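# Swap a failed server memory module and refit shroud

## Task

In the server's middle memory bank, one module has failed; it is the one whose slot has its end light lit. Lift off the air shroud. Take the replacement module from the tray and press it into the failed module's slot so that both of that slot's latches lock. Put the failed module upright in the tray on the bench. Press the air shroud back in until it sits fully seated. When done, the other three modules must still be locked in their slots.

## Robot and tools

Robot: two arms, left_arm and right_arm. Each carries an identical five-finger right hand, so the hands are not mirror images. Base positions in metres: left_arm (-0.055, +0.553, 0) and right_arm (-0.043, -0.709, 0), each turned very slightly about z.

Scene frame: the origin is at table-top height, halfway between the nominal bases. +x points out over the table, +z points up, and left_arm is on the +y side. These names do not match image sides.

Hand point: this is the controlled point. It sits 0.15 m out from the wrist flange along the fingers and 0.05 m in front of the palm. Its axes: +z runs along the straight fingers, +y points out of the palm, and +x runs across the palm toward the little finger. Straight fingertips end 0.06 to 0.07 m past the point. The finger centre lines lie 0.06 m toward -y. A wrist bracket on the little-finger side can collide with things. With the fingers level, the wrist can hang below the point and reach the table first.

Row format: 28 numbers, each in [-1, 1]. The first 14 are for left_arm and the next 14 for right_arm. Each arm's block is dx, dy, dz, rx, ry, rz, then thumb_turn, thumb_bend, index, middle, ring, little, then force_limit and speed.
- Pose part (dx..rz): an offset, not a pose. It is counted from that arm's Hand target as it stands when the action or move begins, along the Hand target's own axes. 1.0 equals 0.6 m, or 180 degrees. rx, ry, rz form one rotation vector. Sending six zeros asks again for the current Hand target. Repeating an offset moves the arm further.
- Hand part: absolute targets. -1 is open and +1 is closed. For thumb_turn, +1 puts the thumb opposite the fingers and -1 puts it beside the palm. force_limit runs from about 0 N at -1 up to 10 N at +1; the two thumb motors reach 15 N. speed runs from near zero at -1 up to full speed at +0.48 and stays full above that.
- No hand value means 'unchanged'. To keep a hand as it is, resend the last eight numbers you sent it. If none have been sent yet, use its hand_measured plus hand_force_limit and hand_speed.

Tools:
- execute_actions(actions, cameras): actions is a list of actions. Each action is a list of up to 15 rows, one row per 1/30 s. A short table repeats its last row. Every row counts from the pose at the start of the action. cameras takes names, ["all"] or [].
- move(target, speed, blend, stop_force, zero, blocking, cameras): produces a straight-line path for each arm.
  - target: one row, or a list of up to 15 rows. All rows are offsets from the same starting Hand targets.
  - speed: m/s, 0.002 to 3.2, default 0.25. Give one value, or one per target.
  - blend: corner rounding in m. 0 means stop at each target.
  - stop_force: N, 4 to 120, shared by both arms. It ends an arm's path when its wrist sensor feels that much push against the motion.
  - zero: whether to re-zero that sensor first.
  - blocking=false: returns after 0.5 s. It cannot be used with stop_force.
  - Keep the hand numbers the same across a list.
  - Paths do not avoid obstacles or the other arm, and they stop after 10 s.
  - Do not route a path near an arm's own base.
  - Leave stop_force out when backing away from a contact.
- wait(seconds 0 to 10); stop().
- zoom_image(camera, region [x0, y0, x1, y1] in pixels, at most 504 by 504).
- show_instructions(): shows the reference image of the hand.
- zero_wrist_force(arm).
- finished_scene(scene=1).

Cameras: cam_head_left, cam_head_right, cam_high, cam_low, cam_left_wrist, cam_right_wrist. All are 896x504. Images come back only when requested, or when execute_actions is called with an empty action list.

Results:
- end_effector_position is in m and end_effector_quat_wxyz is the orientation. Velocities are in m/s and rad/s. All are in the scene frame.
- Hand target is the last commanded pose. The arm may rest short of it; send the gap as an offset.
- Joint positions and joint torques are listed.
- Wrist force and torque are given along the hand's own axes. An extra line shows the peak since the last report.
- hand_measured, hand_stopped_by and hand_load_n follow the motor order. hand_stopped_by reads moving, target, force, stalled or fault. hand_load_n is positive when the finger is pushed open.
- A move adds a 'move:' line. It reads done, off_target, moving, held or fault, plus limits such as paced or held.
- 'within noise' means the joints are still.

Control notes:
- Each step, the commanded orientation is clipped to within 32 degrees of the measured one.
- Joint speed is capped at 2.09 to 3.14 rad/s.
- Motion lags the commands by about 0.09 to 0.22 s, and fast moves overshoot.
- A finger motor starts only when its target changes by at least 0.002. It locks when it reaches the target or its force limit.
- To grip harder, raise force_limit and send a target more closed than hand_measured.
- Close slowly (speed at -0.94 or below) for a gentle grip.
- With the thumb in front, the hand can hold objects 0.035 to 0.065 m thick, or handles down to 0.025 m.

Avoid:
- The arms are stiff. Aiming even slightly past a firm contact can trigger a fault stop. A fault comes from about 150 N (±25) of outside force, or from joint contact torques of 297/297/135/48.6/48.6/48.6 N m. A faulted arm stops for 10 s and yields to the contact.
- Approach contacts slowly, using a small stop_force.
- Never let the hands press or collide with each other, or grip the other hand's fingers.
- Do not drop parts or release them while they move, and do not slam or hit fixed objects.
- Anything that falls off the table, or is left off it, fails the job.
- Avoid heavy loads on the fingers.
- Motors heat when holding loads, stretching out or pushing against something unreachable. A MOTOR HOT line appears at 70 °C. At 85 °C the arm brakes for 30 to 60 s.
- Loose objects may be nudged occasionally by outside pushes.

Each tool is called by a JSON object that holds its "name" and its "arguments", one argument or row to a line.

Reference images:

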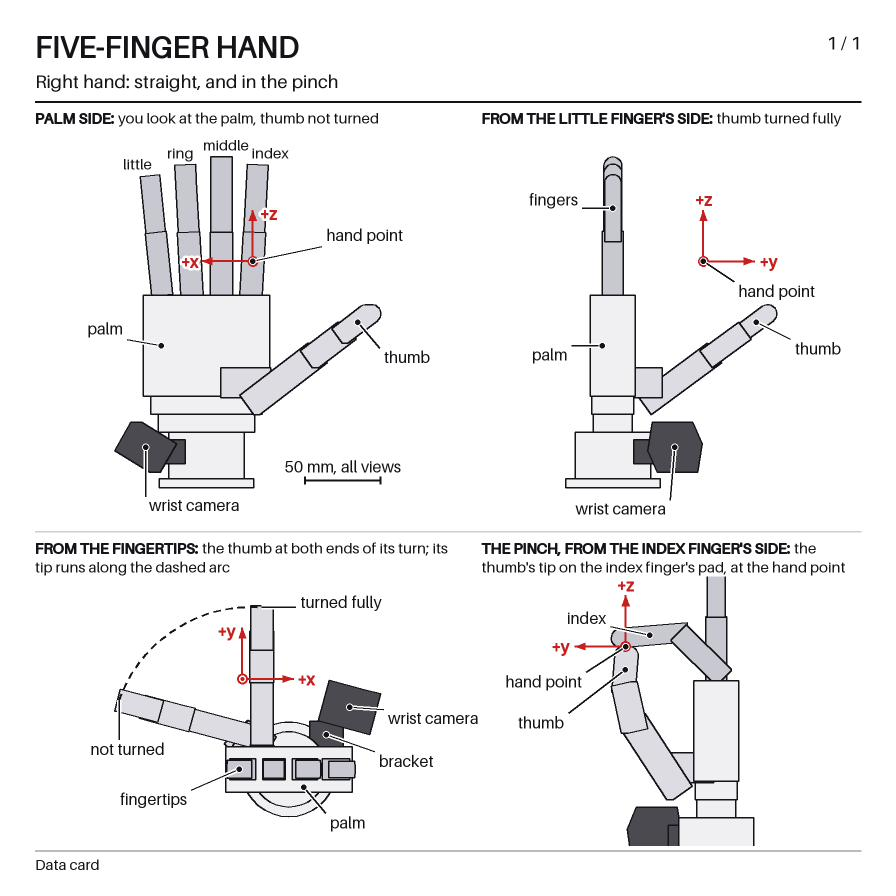

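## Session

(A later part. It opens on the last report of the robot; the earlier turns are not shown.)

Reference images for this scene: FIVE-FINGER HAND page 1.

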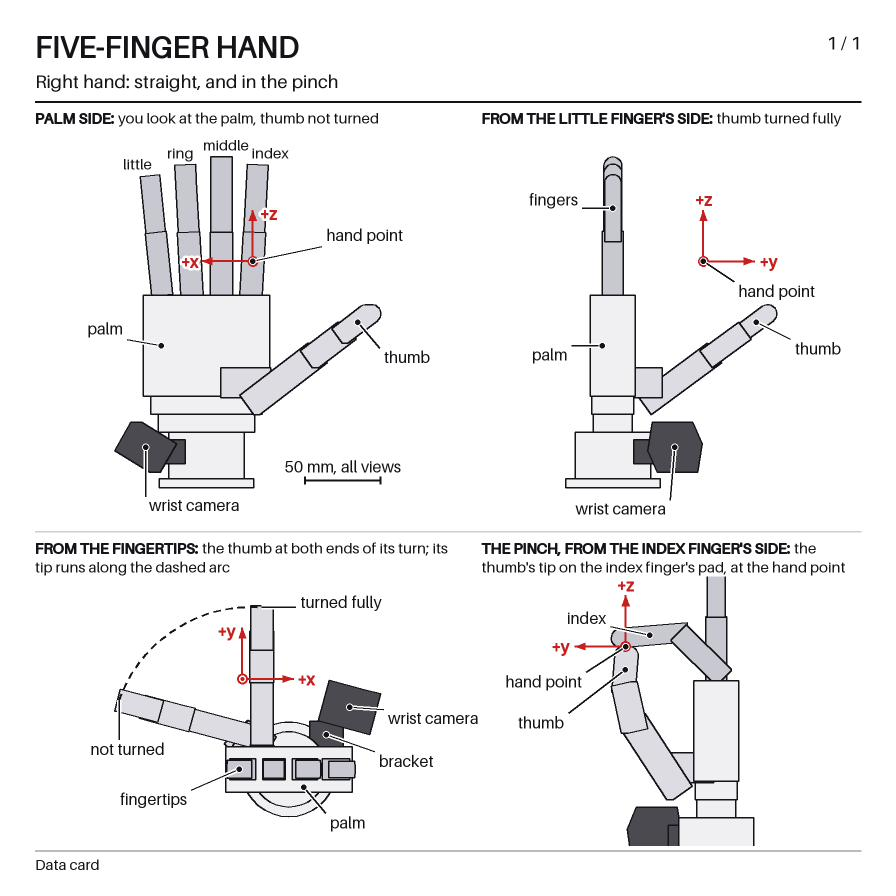

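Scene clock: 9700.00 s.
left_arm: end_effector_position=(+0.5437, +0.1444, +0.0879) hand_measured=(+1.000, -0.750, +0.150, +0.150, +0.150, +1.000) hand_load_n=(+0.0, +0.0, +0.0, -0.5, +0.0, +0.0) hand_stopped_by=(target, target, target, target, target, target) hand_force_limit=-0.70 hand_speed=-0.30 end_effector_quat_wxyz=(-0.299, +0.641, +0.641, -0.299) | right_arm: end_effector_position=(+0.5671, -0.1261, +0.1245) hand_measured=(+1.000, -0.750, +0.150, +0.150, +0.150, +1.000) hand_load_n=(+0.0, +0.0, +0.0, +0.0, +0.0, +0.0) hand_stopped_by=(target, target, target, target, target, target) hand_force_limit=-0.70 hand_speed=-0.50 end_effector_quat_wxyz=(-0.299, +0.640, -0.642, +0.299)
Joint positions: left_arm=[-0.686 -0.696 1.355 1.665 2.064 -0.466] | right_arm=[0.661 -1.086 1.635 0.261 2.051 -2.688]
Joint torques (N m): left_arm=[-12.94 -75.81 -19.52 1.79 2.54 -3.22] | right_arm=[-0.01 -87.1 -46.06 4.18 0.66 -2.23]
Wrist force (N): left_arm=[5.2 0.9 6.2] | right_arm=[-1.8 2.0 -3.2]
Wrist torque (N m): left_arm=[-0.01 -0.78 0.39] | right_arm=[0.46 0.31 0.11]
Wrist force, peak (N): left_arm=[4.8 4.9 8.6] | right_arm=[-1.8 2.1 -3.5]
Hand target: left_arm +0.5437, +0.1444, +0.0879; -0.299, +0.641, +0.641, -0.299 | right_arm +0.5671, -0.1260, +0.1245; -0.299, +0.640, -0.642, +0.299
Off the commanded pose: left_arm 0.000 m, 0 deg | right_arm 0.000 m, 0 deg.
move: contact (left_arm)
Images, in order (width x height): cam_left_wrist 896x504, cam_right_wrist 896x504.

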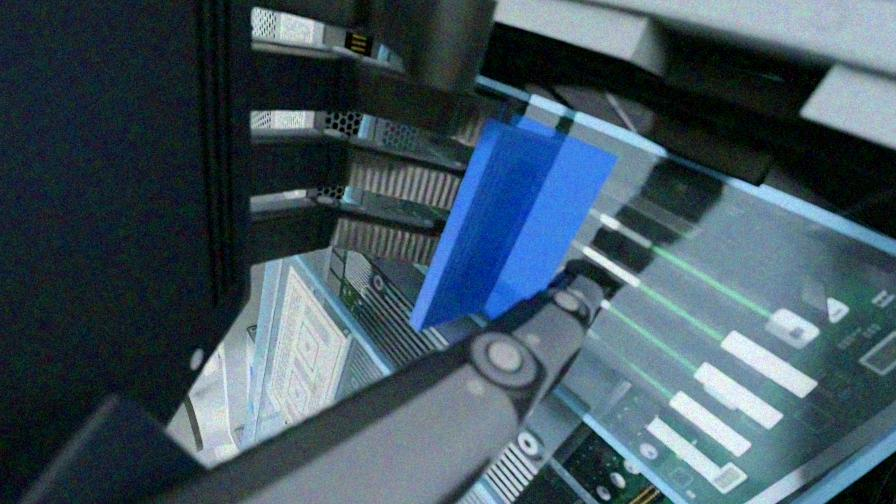

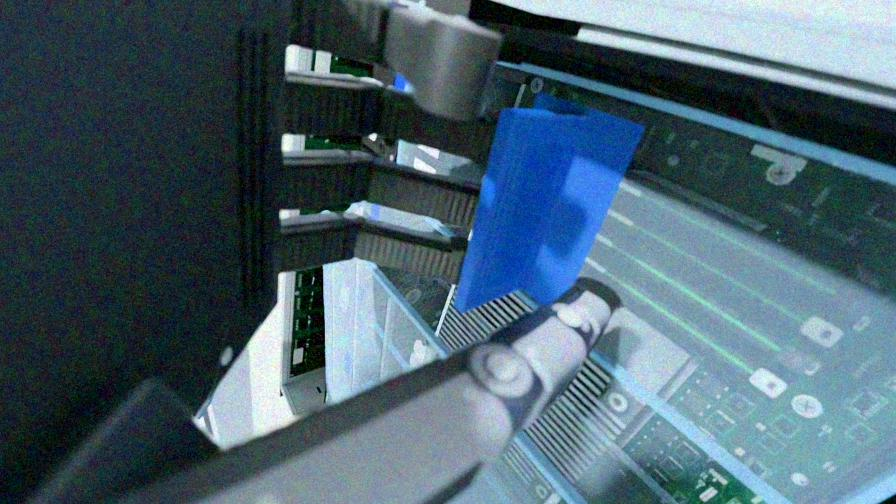

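{"name": "move", "arguments": {
  "target": [0,0,0,0,0,0,1,0.0,0.15,0.15,0.15,1,-0.7,-0.9, 0,0,0,0,0,0,1,-0.75,0.5,0.5,0.25,1,-0.7,-0.9],
  "speed": 0.02,
  "cameras": []
}}

{"name": "move", "arguments": {
  "target": [0,0,0,0,0,0,1,0.0,0.5,0.5,0.25,1,-0.7,-0.9, 0,0,0,0,0,0,1,0.0,0.5,0.5,0.25,1,-0.7,-0.9],
  "speed": 0.02,
  "cameras": []
}}

{"name": "move", "arguments": {
  "target": [0,0,0,0,0,0,1,0.3,0.8,0.8,0.25,1,0.0,-0.9, 0,0,0,0,0,0,1,0.3,0.8,0.8,0.25,1,0.0,-0.9],
  "speed": 0.02,
  "cameras": ["cam_right_wrist", "cam_left_wrist"]
}}

Scene clock: 9707.67 s.
left_arm: end_effector_position=(+0.5437, +0.1444, +0.0879) hand_measured=(+1.000, -0.368, +0.150, +0.150, +0.150, +1.000) hand_load_n=(+0.5, +2.5, +0.0, +0.5, +0.0, +0.0) hand_stopped_by=(target, force, target, target, target, target) hand_force_limit=-0.70 hand_speed=-0.90 end_effector_quat_wxyz=(-0.299, +0.641, +0.641, -0.299) | right_arm: end_effector_position=(+0.5671, -0.1260, +0.1245) hand_measured=(+1.000, -0.750, +0.362, +0.288, +0.250, +1.000) hand_load_n=(+0.0, +0.0, +1.5, +0.0, +0.0, +0.0) hand_stopped_by=(target, target, force, force, target, target) hand_force_limit=-0.70 hand_speed=-0.90 end_effector_quat_wxyz=(-0.299, +0.640, -0.642, +0.299)
Joint positions: left_arm=[-0.686 -0.696 1.355 1.665 2.064 -0.466] | right_arm=[0.661 -1.086 1.635 0.261 2.051 -2.688]
Joint torques (N m): left_arm=[-9.84 -78.55 -20.68 1.92 2.41 -2.8] | right_arm=[8.25 -87.8 -43.7 3.1 1.38 1.72]
Wrist force (N): left_arm=[6.6 0.8 6.4] | right_arm=[-2.0 1.7 -2.2]
Wrist torque (N m): left_arm=[0.01 -0.83 0.38] | right_arm=[0.44 0.34 0.09]
Wrist force, peak (N): left_arm=[6.8 0.6 6.7] | right_arm=[-2.0 2.3 -3.7]
Hand target: left_arm +0.5437, +0.1444, +0.0879; -0.299, +0.641, +0.641, -0.299 | right_arm +0.5671, -0.1260, +0.1245; -0.299, +0.640, -0.642, +0.299
Off the commanded pose: left_arm 0.000 m, 0 deg | right_arm 0.000 m, 0 deg.
move: done
No camera images: "cameras" was empty.

Scene clock: 9710.33 s.
left_arm: end_effector_position=(+0.5437, +0.1444, +0.0879) hand_measured=(+1.000, -0.368, +0.326, +0.270, +0.250, +1.000) hand_load_n=(+0.0, +2.0, +1.0, +2.0, +0.0, +0.0) hand_stopped_by=(target, force, force, force, target, target) hand_force_limit=-0.70 hand_speed=-0.90 end_effector_quat_wxyz=(-0.299, +0.641, +0.641, -0.299) | right_arm: end_effector_position=(+0.5671, -0.1260, +0.1245) hand_measured=(+1.000, -0.402, +0.362, +0.288, +0.250, +1.000) hand_load_n=(+0.5, +2.0, +1.0, +0.0, +0.0, +0.0) hand_stopped_by=(target, force, force, force, target, target) hand_force_limit=-0.70 hand_speed=-0.90 end_effector_quat_wxyz=(-0.299, +0.640, -0.642, +0.299)
Joint positions: left_arm=[-0.686 -0.696 1.355 1.665 2.064 -0.466] | right_arm=[0.661 -1.086 1.635 0.261 2.051 -2.688]
Joint torques (N m): left_arm=[-10.02 -90.71 -23.3 1.81 3 -2.38] | right_arm=[7.91 -87.05 -41.19 2.38 1.52 1.96]
Wrist force (N): left_arm=[5.3 5.3 8.1] | right_arm=[-2.1 2.8 -2.8]
Wrist torque (N m): left_arm=[0.04 -0.79 0.45] | right_arm=[0.47 0.30 0.15]
Wrist force, peak (N): left_arm=[5.7 5.1 9.2] | right_arm=[-2.1 2.8 -2.8]
Hand target: left_arm +0.5437, +0.1444, +0.0879; -0.299, +0.641, +0.641, -0.299 | right_arm +0.5671, -0.1260, +0.1245; -0.299, +0.640, -0.642, +0.299
Off the commanded pose: left_arm 0.000 m, 0 deg | right_arm 0.000 m, 0 deg.
move: done
No camera images: "cameras" was empty.

Scene clock: 9710.83 s.
left_arm: end_effector_position=(+0.5437, +0.1444, +0.0879) hand_measured=(+1.000, -0.354, +0.342, +0.276, +0.250, +1.000) hand_load_n=(+0.0, +7.5, +7.5, +5.5, +0.0, +0.5) hand_stopped_by=(target, force, force, force, target, target) hand_force_limit=0.00 hand_speed=-0.90 end_effector_quat_wxyz=(-0.299, +0.641, +0.641, -0.299) | right_arm: end_effector_position=(+0.5671, -0.1260, +0.1245) hand_measured=(+1.000, -0.390, +0.378, +0.312, +0.250, +1.000) hand_load_n=(+0.5, +7.5, +6.5, +8.0, +0.5, +0.0) hand_stopped_by=(target, force, force, force, target, target) hand_force_limit=0.00 hand_speed=-0.90 end_effector_quat_wxyz=(-0.299, +0.640, -0.642, +0.299)
Joint positions: left_arm=[-0.686 -0.696 1.355 1.665 2.064 -0.466] | right_arm=[0.661 -1.086 1.635 0.261 2.051 -2.688]
Joint torques (N m): left_arm=[-8.93 -94.86 -23.71 2.16 2.37 -2.46] | right_arm=[8.34 -86.03 -40.63 2.16 1.64 2.09]
Wrist force (N): left_arm=[5.7 4.5 10.7] | right_arm=[-3.0 2.9 -1.5]
Wrist torque (N m): left_arm=[-0.04 -0.79 0.46] | right_arm=[0.44 0.30 0.16]
Wrist force, peak (N): left_arm=[5.7 4.7 11.9] | right_arm=[-3.0 3.4 -1.4]
Hand target: left_arm +0.5437, +0.1444, +0.0879; -0.299, +0.641, +0.641, -0.299 | right_arm +0.5671, -0.1260, +0.1245; -0.299, +0.640, -0.642, +0.299
Off the commanded pose: left_arm 0.000 m, 0 deg | right_arm 0.000 m, 0 deg.
move: done
Images, in order (width x height): cam_left_wrist 896x504, cam_right_wrist 896x504.

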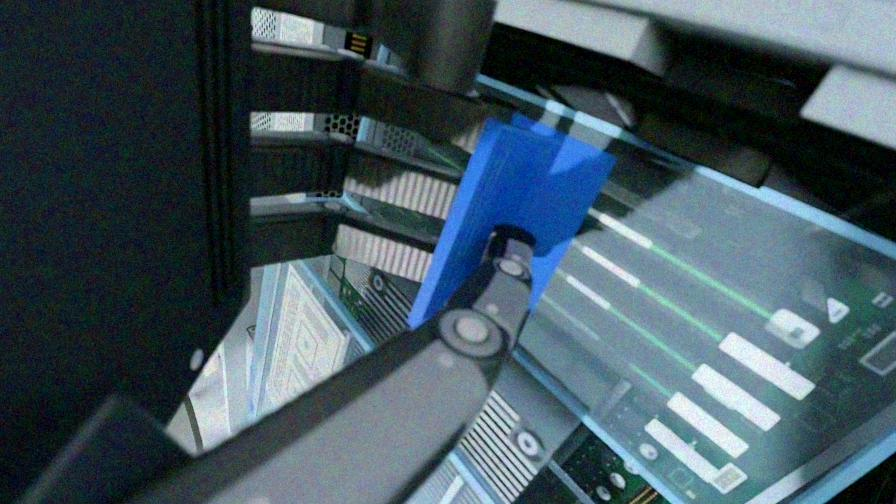

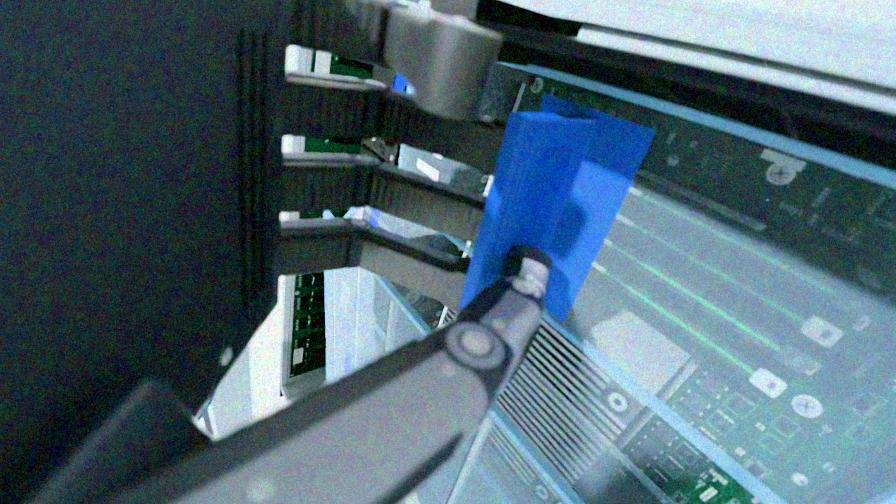

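{"name": "move", "arguments": {
  "target": [0.0010,-0.0236,-0.0198,0,0,0,1,0.3,0.8,0.8,0.25,1,0.0,-0.9, 0.0010,-0.0051,-0.0043,0,0,0,1,0.3,0.8,0.8,0.25,1,0.0,-0.9],
  "speed": 0.015,
  "stop_force": 15,
  "cameras": ["cam_right_wrist", "cam_left_wrist"]
}}

Scene clock: 9719.20 s.
left_arm: end_effector_position=(+0.5437, +0.1450, +0.1064) hand_measured=(+1.000, -0.356, +0.342, +0.276, +0.250, +1.000) hand_load_n=(-0.5, +8.5, +7.0, +4.0, +0.0, +0.0) hand_stopped_by=(target, force, force, force, target, target) hand_force_limit=0.00 hand_speed=-0.90 end_effector_quat_wxyz=(-0.299, +0.641, +0.641, -0.299) | right_arm: end_effector_position=(+0.5671, -0.1267, +0.1285) hand_measured=(+1.000, -0.390, +0.378, +0.312, +0.250, +1.000) hand_load_n=(+0.5, +9.0, +3.5, +6.0, +0.0, +0.5) hand_stopped_by=(target, force, force, force, target, target) hand_force_limit=0.00 hand_speed=-0.90 end_effector_quat_wxyz=(-0.299, +0.640, -0.642, +0.299)
Joint positions: left_arm=[-0.685 -0.715 1.353 1.686 2.063 -0.466] | right_arm=[0.661 -1.09 1.633 0.267 2.05 -2.689]
Joint torques (N m): left_arm=[5.93 -81.83 -38.74 1.95 0.04 4.16] | right_arm=[-6.32 -73.45 -42.53 -0.55 -1.34 -3.29]
Wrist force (N): left_arm=[8.1 5.5 11.7] | right_arm=[1.3 2.2 -2.4]
Wrist torque (N m): left_arm=[0.02 -0.77 0.30] | right_arm=[0.45 0.30 0.18]
Wrist force, peak (N): left_arm=[8.9 5.9 11.9] | right_arm=[-3.4 2.8 -2.0]
Hand target: left_arm +0.5437, +0.1450, +0.1064; -0.299, +0.641, +0.641, -0.299 | right_arm +0.5671, -0.1266, +0.1285; -0.299, +0.640, -0.642, +0.299
Off the commanded pose: left_arm 0.000 m, 0 deg | right_arm 0.000 m, 0 deg.
move: done
Images, in order (width x height): cam_left_wrist 896x504, cam_right_wrist 896x504.

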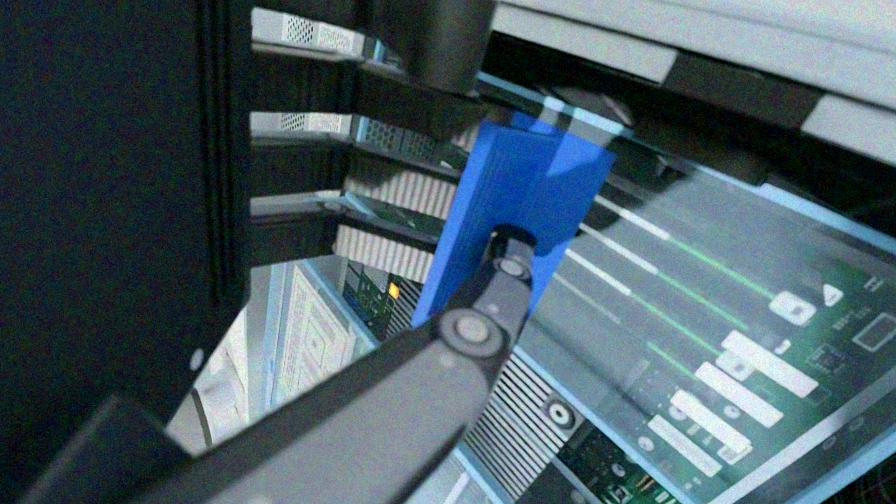

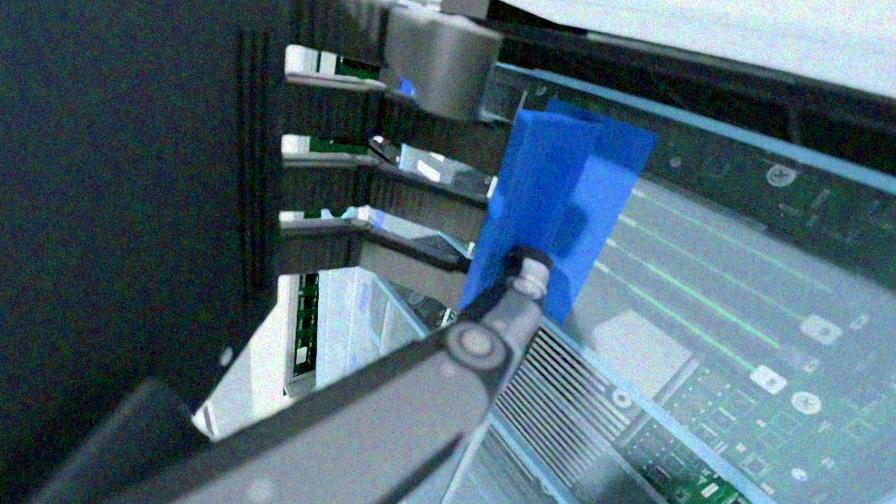

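{"name": "move", "arguments": {
  "target": [
    [0.0010,-0.0236,-0.0198,0,0,0,1,0.3,0.8,0.8,0.25,1,0.0,-0.9, 0.0010,0,0,0,0,0,1,0.3,0.8,0.8,0.25,1,0.0,-0.9],
    [0.0010,-0.0511,-0.0429,0,0,0,1,0.3,0.8,0.8,0.25,1,0.0,-0.9, 0.0010,-0.0274,-0.0230,0,0,0,1,0.3,0.8,0.8,0.25,1,0.0,-0.9]
  ],
  "speed": 0.02,
  "stop_force": 20,
  "cameras": ["cam_right_wrist", "cam_left_wrist", "cam_low"]
}}

{"name": "zoom_image", "arguments": {
  "camera": "cam_low",
  "region": [300, 150, 620, 270]
}}

Scene clock: 9726.20 s.
left_arm: end_effector_position=(+0.5437, +0.1456, +0.1464) hand_measured=(+1.000, -0.356, +0.342, +0.276, +0.250, +1.000) hand_load_n=(+1.5, +8.5, +6.5, +3.0, +0.0, +0.0) hand_stopped_by=(target, force, force, force, target, target) hand_force_limit=0.00 hand_speed=-0.90 end_effector_quat_wxyz=(-0.299, +0.641, +0.641, -0.299) | right_arm: end_effector_position=(+0.5671, -0.1273, +0.1500) hand_measured=(+1.000, -0.390, +0.380, +0.312, +0.250, +1.000) hand_load_n=(+1.5, +9.0, +2.0, +6.0, +0.0, +0.0) hand_stopped_by=(target, force, force, force, target, target) hand_force_limit=0.00 hand_speed=-0.90 end_effector_quat_wxyz=(-0.299, +0.640, -0.642, +0.299)
Joint positions: left_arm=[-0.685 -0.754 1.345 1.734 2.063 -0.465] | right_arm=[0.66 -1.109 1.618 0.3 2.05 -2.689]
Joint torques (N m): left_arm=[8.87 -82.11 -23.9 2.05 -0.88 4.37] | right_arm=[-12 -63.43 -26.03 -1.21 2.45 -3.42]
Wrist force (N): left_arm=[3.2 6.6 10.3] | right_arm=[-3.3 3.0 -1.6]
Wrist torque (N m): left_arm=[0.00 -0.79 0.33] | right_arm=[0.41 0.23 0.26]
Wrist force, peak (N): left_arm=[4.1 4.9 19.6] | right_arm=[-2.0 -3.2 -9.0]
Hand target: left_arm +0.5437, +0.1456, +0.1464; -0.299, +0.641, +0.641, -0.299 | right_arm +0.5671, -0.1273, +0.1500; -0.299, +0.640, -0.642, +0.299
Off the commanded pose: left_arm 0.000 m, 0 deg | right_arm 0.000 m, 0 deg.
move: done
Images, in order (width x height): cam_low 896x504, cam_left_wrist 896x504, cam_right_wrist 896x504.

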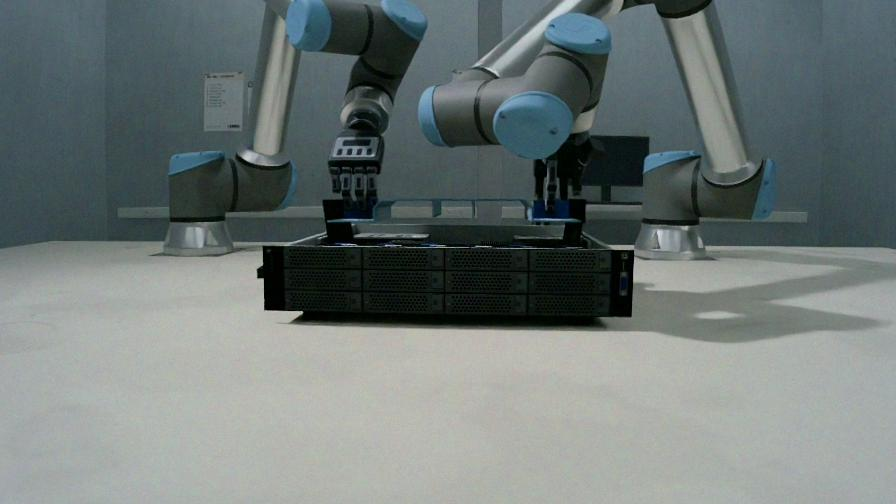

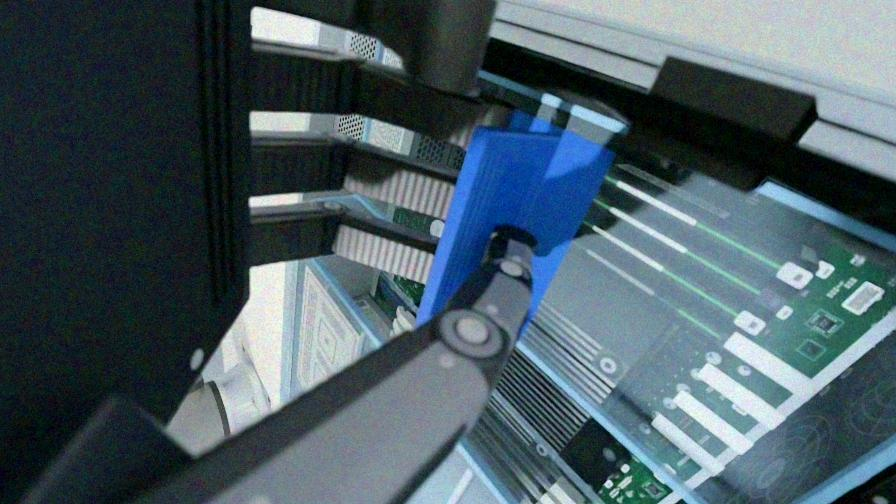

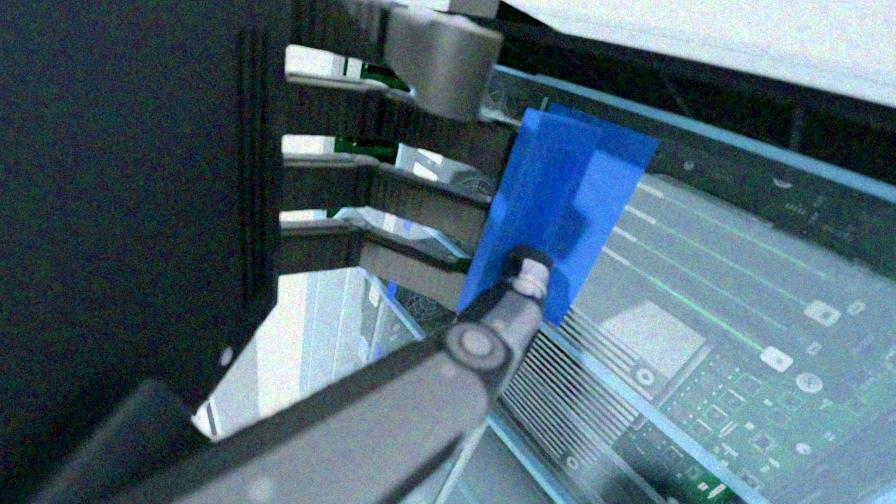

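Scaled by 1.575 from the camera's 896x504 image, which has a finer 1280x720 frame.

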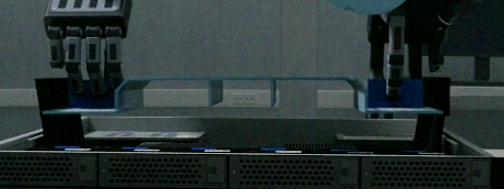

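{"name": "zoom_image", "arguments": {
  "camera": "cam_low",
  "region": [300, 185, 400, 255]
}}

{"name": "zoom_image", "arguments": {
  "camera": "cam_low",
  "region": [520, 185, 620, 255]
}}

{"name": "zoom_image", "arguments": {
  "camera": "cam_left_wrist",
  "region": [600, 20, 896, 240]
}}

{"name": "zoom_image", "arguments": {
  "camera": "cam_right_wrist",
  "region": [440, 0, 740, 200]
}}

Scaled by 5.040 from the camera's 896x504 image, which has a finer 1280x720 frame.

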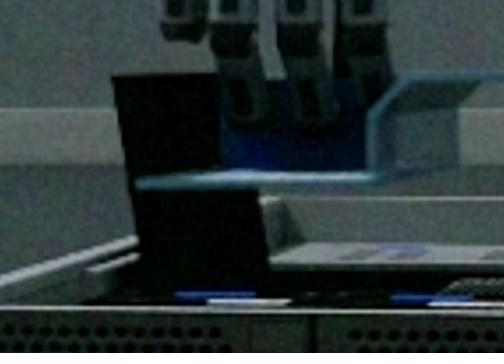

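Scaled by 5.040 from the camera's 896x504 image, which has a finer 1280x720 frame.

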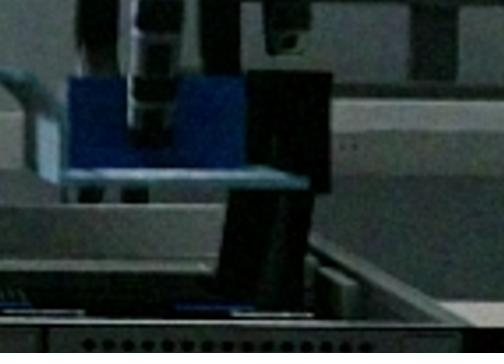

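Scaled by 1.703 from the camera's 896x504 image, which has a finer 1280x720 frame.

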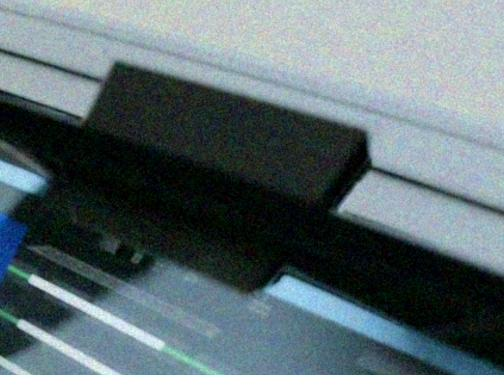

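Scaled by 1.680 from the camera's 896x504 image, which has a finer 1280x720 frame.

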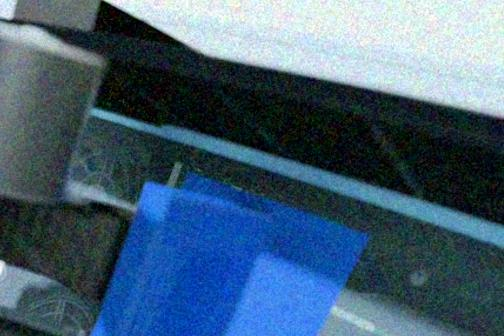

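{"name": "move", "arguments": {
  "target": [0,-0.0054,0.0064,0,0,0,1,0.3,0.8,0.8,0.25,1,0.0,-0.9, 0,0.0054,-0.0064,0,0,0,1,0.3,0.8,0.8,0.25,1,0.0,-0.9],
  "speed": 0.02,
  "cameras": []
}}

{"name": "move", "arguments": {
  "target": [0,0.0319,0.0268,0,0,0,1,0.3,0.8,0.8,0.25,1,0.0,-0.9, 0,0.0319,0.0268,0,0,0,1,0.3,0.8,0.8,0.25,1,0.0,-0.9],
  "speed": 0.015,
  "stop_force": 7,
  "cameras": ["cam_right_wrist", "cam_left_wrist", "cam_low"]
}}

Scene clock: 9766.00 s.
left_arm: end_effector_position=(+0.5386, +0.1456, +0.1464) hand_measured=(+1.000, -0.356, +0.342, +0.276, +0.250, +1.000) hand_load_n=(+1.5, +8.5, +6.5, +3.0, +0.0, +0.0) hand_stopped_by=(target, force, force, force, target, target) hand_force_limit=0.00 hand_speed=-0.90 end_effector_quat_wxyz=(-0.299, +0.641, +0.641, -0.299) | right_arm: end_effector_position=(+0.5619, -0.1273, +0.1499) hand_measured=(+1.000, -0.390, +0.380, +0.312, +0.250, +1.000) hand_load_n=(+2.0, +9.0, +2.0, +6.0, +0.0, +0.0) hand_stopped_by=(target, force, force, force, target, target) hand_force_limit=0.00 hand_speed=-0.90 end_effector_quat_wxyz=(-0.299, +0.640, -0.642, +0.299)
Joint positions: left_arm=[-0.688 -0.761 1.357 1.727 2.065 -0.468] | right_arm=[0.664 -1.113 1.625 0.299 2.053 -2.686]
Joint torques (N m): left_arm=[3.45 -85.36 -37.89 4.85 1.94 -2.18] | right_arm=[-1.24 -74.49 -36.1 -0.64 1.97 1.33]
Wrist force (N): left_arm=[1.6 6.2 10.3] | right_arm=[-4.9 2.5 -1.7]
Wrist torque (N m): left_arm=[-0.05 -0.77 0.51] | right_arm=[0.36 0.24 0.13]
Wrist force, peak (N): left_arm=[3.2 6.7 10.7] | right_arm=[-7.3 2.7 -2.1]
Hand target: left_arm +0.5387, +0.1456, +0.1464; -0.299, +0.641, +0.641, -0.299 | right_arm +0.5620, -0.1273, +0.1500; -0.299, +0.640, -0.642, +0.299
Off the commanded pose: left_arm 0.000 m, 0 deg | right_arm 0.000 m, 0 deg.
move: done
No camera images: "cameras" was empty.

Scene clock: 9769.03 s.
left_arm: end_effector_position=(+0.5386, +0.1456, +0.1214) hand_measured=(+1.000, -0.356, +0.342, +0.276, +0.250, +1.000) hand_load_n=(+1.0, +8.5, +11.0, +2.0, +0.0, +0.0) hand_stopped_by=(target, force, force, force, target, target) hand_force_limit=0.00 hand_speed=-0.90 end_effector_quat_wxyz=(-0.299, +0.641, +0.641, -0.299) | right_arm: end_effector_position=(+0.5621, -0.1272, +0.1250) hand_measured=(+1.000, -0.390, +0.380, +0.312, +0.250, +1.000) hand_load_n=(+1.5, +10.5, +0.0, +4.5, +0.0, +0.0) hand_stopped_by=(target, force, force, force, target, target) hand_force_limit=0.00 hand_speed=-0.90 end_effector_quat_wxyz=(-0.299, +0.640, -0.642, +0.299)
Joint positions: left_arm=[-0.688 -0.737 1.363 1.697 2.065 -0.468] | right_arm=[0.664 -1.092 1.644 0.26 2.053 -2.686]
Joint torques (N m): left_arm=[-2.14 -99.77 -38.26 7.27 1.89 2.93] | right_arm=[-8.43 -86.27 -45.42 4.34 0.12 -3.04]
Wrist force (N): left_arm=[3.8 6.3 9.7] | right_arm=[-3.3 1.4 -4.7]
Wrist torque (N m): left_arm=[-0.06 -0.68 0.53] | right_arm=[0.47 0.27 -0.05]
Wrist force, peak (N): left_arm=[3.5 7.2 10.7] | right_arm=[-3.0 1.2 -5.4]
Hand target: left_arm +0.5386, +0.1456, +0.1214; -0.299, +0.641, +0.641, -0.299 | right_arm +0.5621, -0.1272, +0.1250; -0.299, +0.640, -0.642, +0.299
Off the commanded pose: left_arm 0.000 m, 0 deg | right_arm 0.000 m, 0 deg.
move: done
Images, in order (width x height): cam_low 896x504, cam_left_wrist 896x504, cam_right_wrist 896x504.

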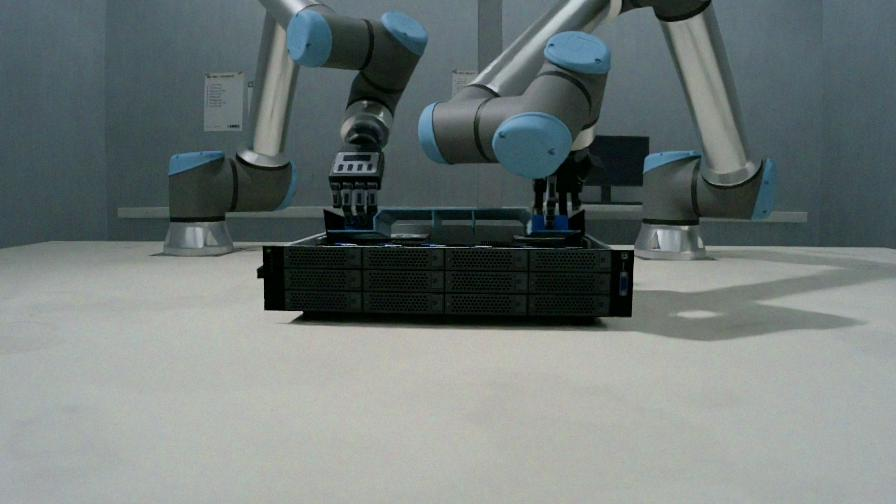

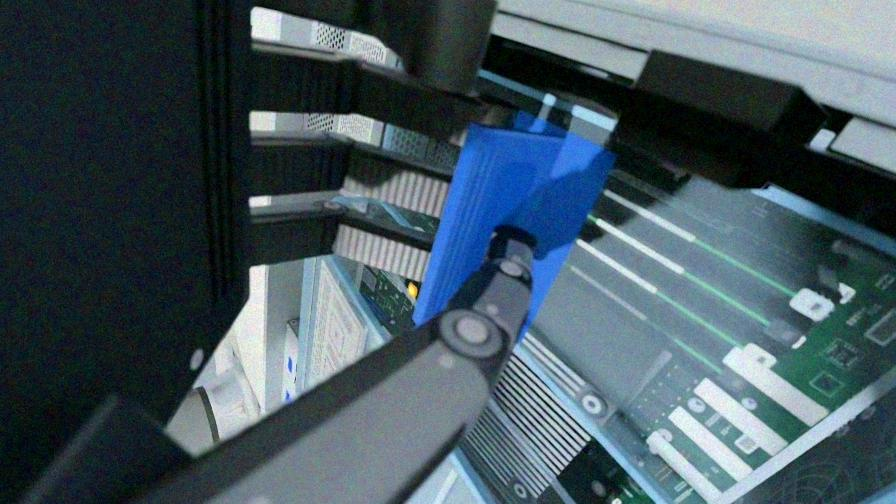

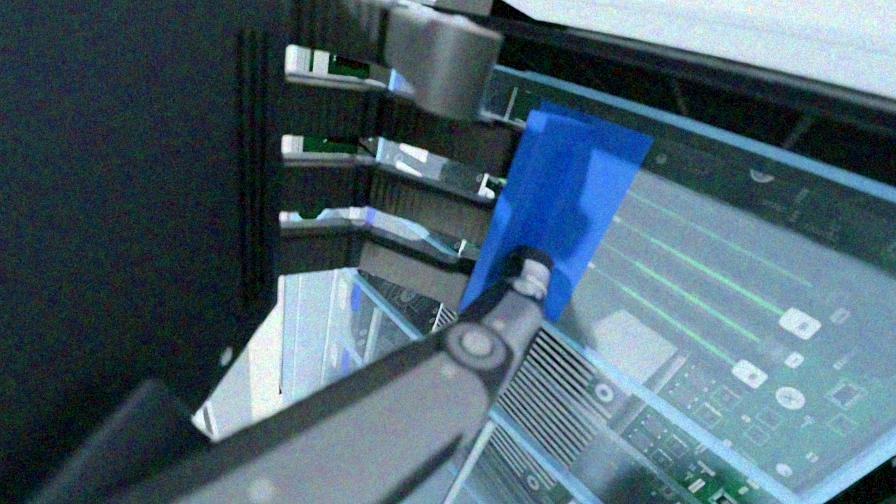

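{"name": "zoom_image", "arguments": {
  "camera": "cam_left_wrist",
  "region": [600, 20, 896, 240]
}}

{"name": "zoom_image", "arguments": {
  "camera": "cam_right_wrist",
  "region": [480, 0, 780, 150]
}}

Scaled by 1.703 from the camera's 896x504 image, which has a finer 1280x720 frame.

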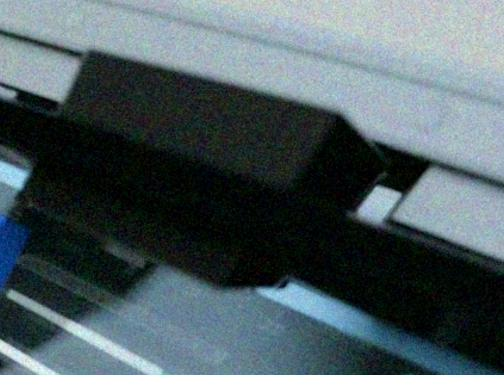

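Scaled by 1.680 from the camera's 896x504 image, which has a finer 1280x720 frame.

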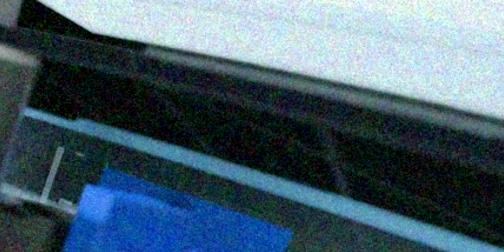

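{"name": "move", "arguments": {
  "target": [0,0.0191,0.0161,0,0,0,1,0.3,0.8,0.8,0.25,1,0.0,-0.9, 0,0.0191,0.0160,0,0,0,1,0.3,0.8,0.8,0.25,1,0.0,-0.9],
  "speed": 0.01,
  "stop_force": 6,
  "cameras": ["cam_right_wrist", "cam_left_wrist"]
}}

{"name": "zoom_image", "arguments": {
  "camera": "cam_left_wrist",
  "region": [600, 20, 896, 240]
}}

Scene clock: 9779.93 s.
left_arm: end_effector_position=(+0.5386, +0.1456, +0.1077) hand_measured=(+1.000, -0.356, +0.340, +0.276, +0.250, +1.000) hand_load_n=(+2.5, +13.0, +7.5, +0.0, +0.0, +0.0) hand_stopped_by=(target, force, force, force, target, target) hand_force_limit=0.00 hand_speed=-0.90 end_effector_quat_wxyz=(-0.299, +0.641, +0.641, -0.299) | right_arm: end_effector_position=(+0.5621, -0.1272, +0.1203) hand_measured=(+1.000, -0.392, +0.380, +0.314, +0.250, +1.000) hand_load_n=(+2.5, +12.5, +0.0, +3.0, +0.0, +0.0) hand_stopped_by=(target, force, force, force, target, target) hand_force_limit=0.00 hand_speed=-0.90 end_effector_quat_wxyz=(-0.299, +0.640, -0.642, +0.299)
Joint positions: left_arm=[-0.688 -0.723 1.366 1.68 2.065 -0.468] | right_arm=[0.664 -1.088 1.647 0.252 2.053 -2.686]
Joint torques (N m): left_arm=[-7.47 -98.71 -37.33 7.3 3.09 -2.2] | right_arm=[-3.99 -89.47 -45.71 2.32 1.57 -2.21]
Wrist force (N): left_arm=[2.4 9.5 -1.2] | right_arm=[-3.7 4.1 -3.0]
Wrist torque (N m): left_arm=[-0.15 -0.53 0.56] | right_arm=[0.54 0.25 -0.04]
Wrist force, peak (N): left_arm=[5.3 7.8 10.3] | right_arm=[-4.2 -1.1 -12.1]
Hand target: left_arm +0.5386, +0.1456, +0.1078; -0.299, +0.641, +0.641, -0.299 (not the last commanded pose) | right_arm +0.5621, -0.1272, +0.1203; -0.299, +0.640, -0.642, +0.299 (not the last commanded pose)
Off the commanded pose: left_arm 0.001 m, 0 deg | right_arm 0.010 m, 0 deg.
move: contact (left_arm, right_arm)
Images, in order (width x height): cam_left_wrist 896x504, cam_right_wrist 896x504.

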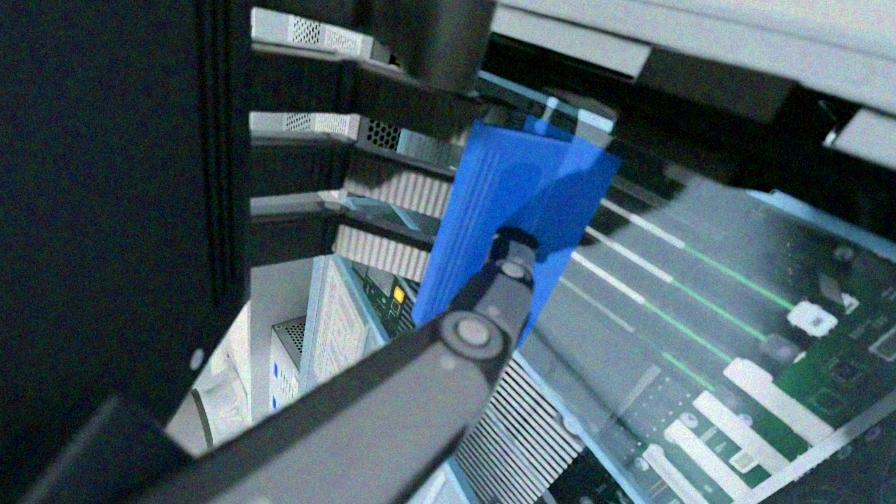

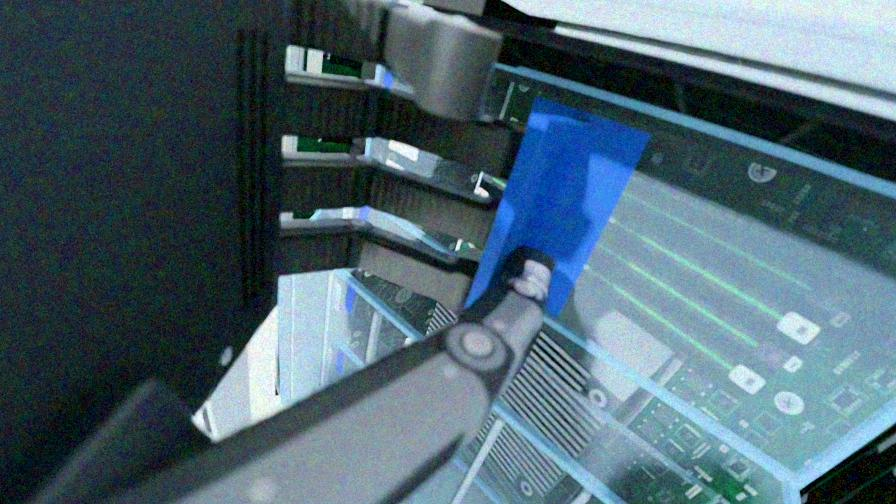

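Scaled by 1.703 from the camera's 896x504 image, which has a finer 1280x720 frame.

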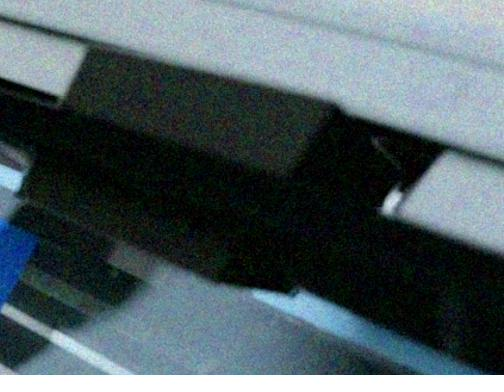

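{"name": "execute_actions", "arguments": {
  "actions": [],
  "cameras": ["cam_low", "cam_high"]
}}

{"name": "zoom_image", "arguments": {
  "camera": "cam_high",
  "region": [410, 150, 500, 230]
}}

{"name": "zoom_image", "arguments": {
  "camera": "cam_low",
  "region": [300, 195, 380, 255]
}}

{"name": "zoom_image", "arguments": {
  "camera": "cam_low",
  "region": [540, 195, 620, 255]
}}

Scene clock: 9821.83 s.
left_arm: end_effector_position=(+0.5386, +0.1456, +0.1078) hand_measured=(+1.000, -0.356, +0.340, +0.276, +0.250, +1.000) hand_load_n=(+2.5, +13.0, +7.5, +0.0, +0.0, +0.0) hand_stopped_by=(target, force, force, force, target, target) hand_force_limit=0.00 hand_speed=-0.90 end_effector_quat_wxyz=(-0.299, +0.641, +0.641, -0.299) | right_arm: end_effector_position=(+0.5621, -0.1272, +0.1203) hand_measured=(+1.000, -0.392, +0.380, +0.314, +0.250, +1.000) hand_load_n=(+2.5, +13.0, +0.0, +3.0, +0.0, +0.0) hand_stopped_by=(target, force, force, force, target, target) hand_force_limit=0.00 hand_speed=-0.90 end_effector_quat_wxyz=(-0.299, +0.640, -0.642, +0.299)
Joint positions: left_arm=[-0.688 -0.723 1.366 1.68 2.065 -0.468] | right_arm=[0.664 -1.088 1.647 0.252 2.053 -2.686]
Joint velocities: within noise
Joint torques (N m): left_arm=[-3.12 -97.32 -37.92 6.78 2.63 -2.02] | right_arm=[-3.8 -87.44 -46.27 -0.21 1.42 -2.27]
Motor temperatures (°C): left_arm=[31 33 34 34 31 35] | right_arm=[27 31 31 36 38 36]
Wrist force (N): left_arm=[2.2 9.3 -0.7] | right_arm=[-3.9 3.7 -3.0]
Wrist torque (N m): left_arm=[-0.21 -0.52 0.54] | right_arm=[0.48 0.29 -0.06]
Wrist force, peak (N): left_arm=[2.5 10.3 -0.6] | right_arm=[-3.6 4.7 -3.1]
Hand target: left_arm +0.5386, +0.1456, +0.1078; -0.299, +0.641, +0.641, -0.299 (not the last commanded pose) | right_arm +0.5621, -0.1272, +0.1203; -0.299, +0.640, -0.642, +0.299 (not the last commanded pose)
Off the commanded pose: left_arm 0.001 m, 0 deg | right_arm 0.010 m, 0 deg.
Images, in order (width x height): cam_high 896x504, cam_low 896x504.

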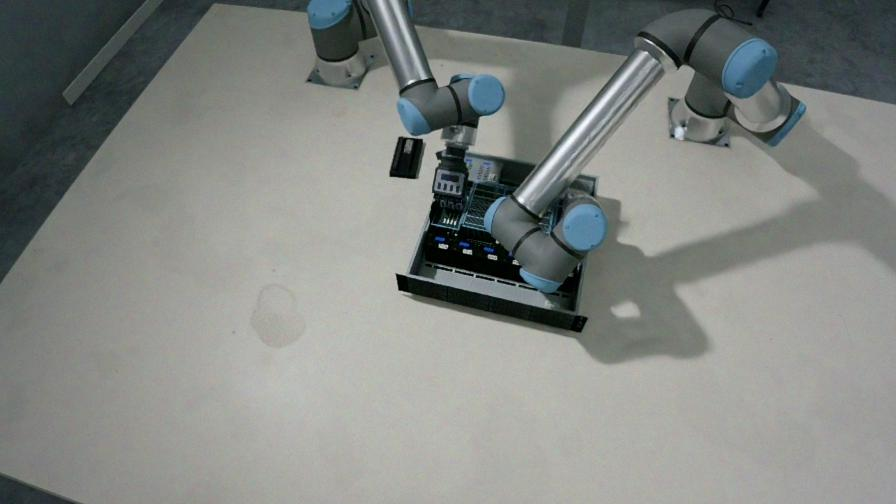

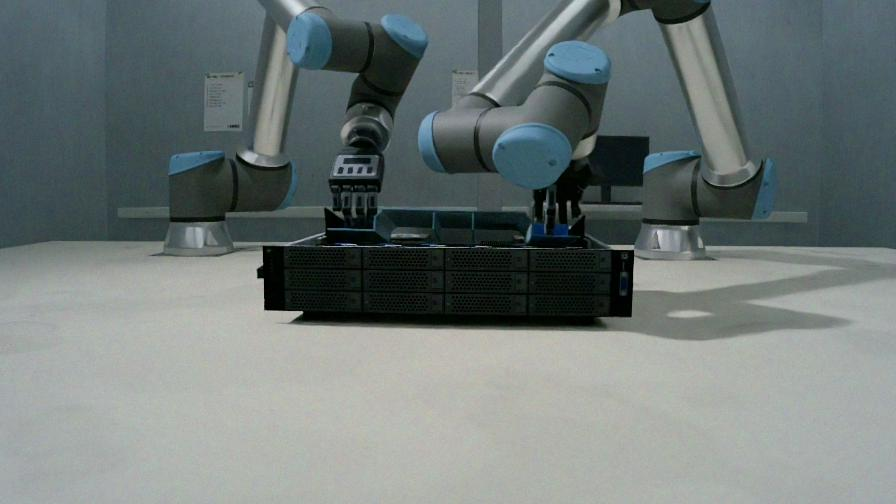

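Scaled by 5.600 from the camera's 896x504 image, which has a finer 1280x720 frame.

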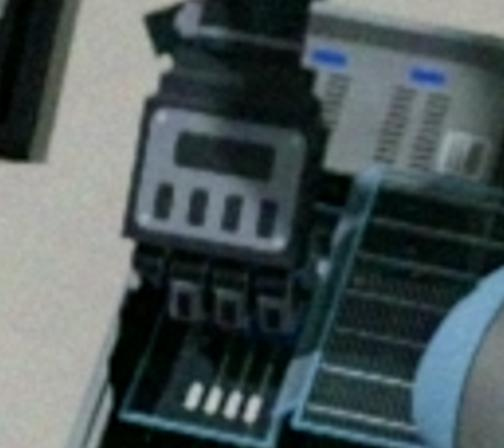

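Scaled by 6.300 from the camera's 896x504 image, which has a finer 1280x720 frame.

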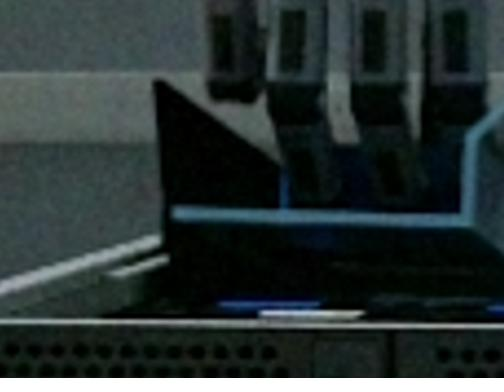

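Scaled by 6.300 from the camera's 896x504 image, which has a finer 1280x720 frame.

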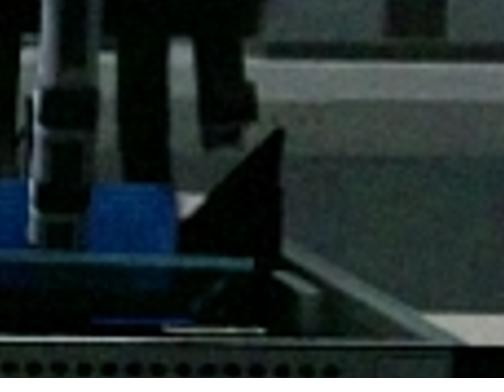

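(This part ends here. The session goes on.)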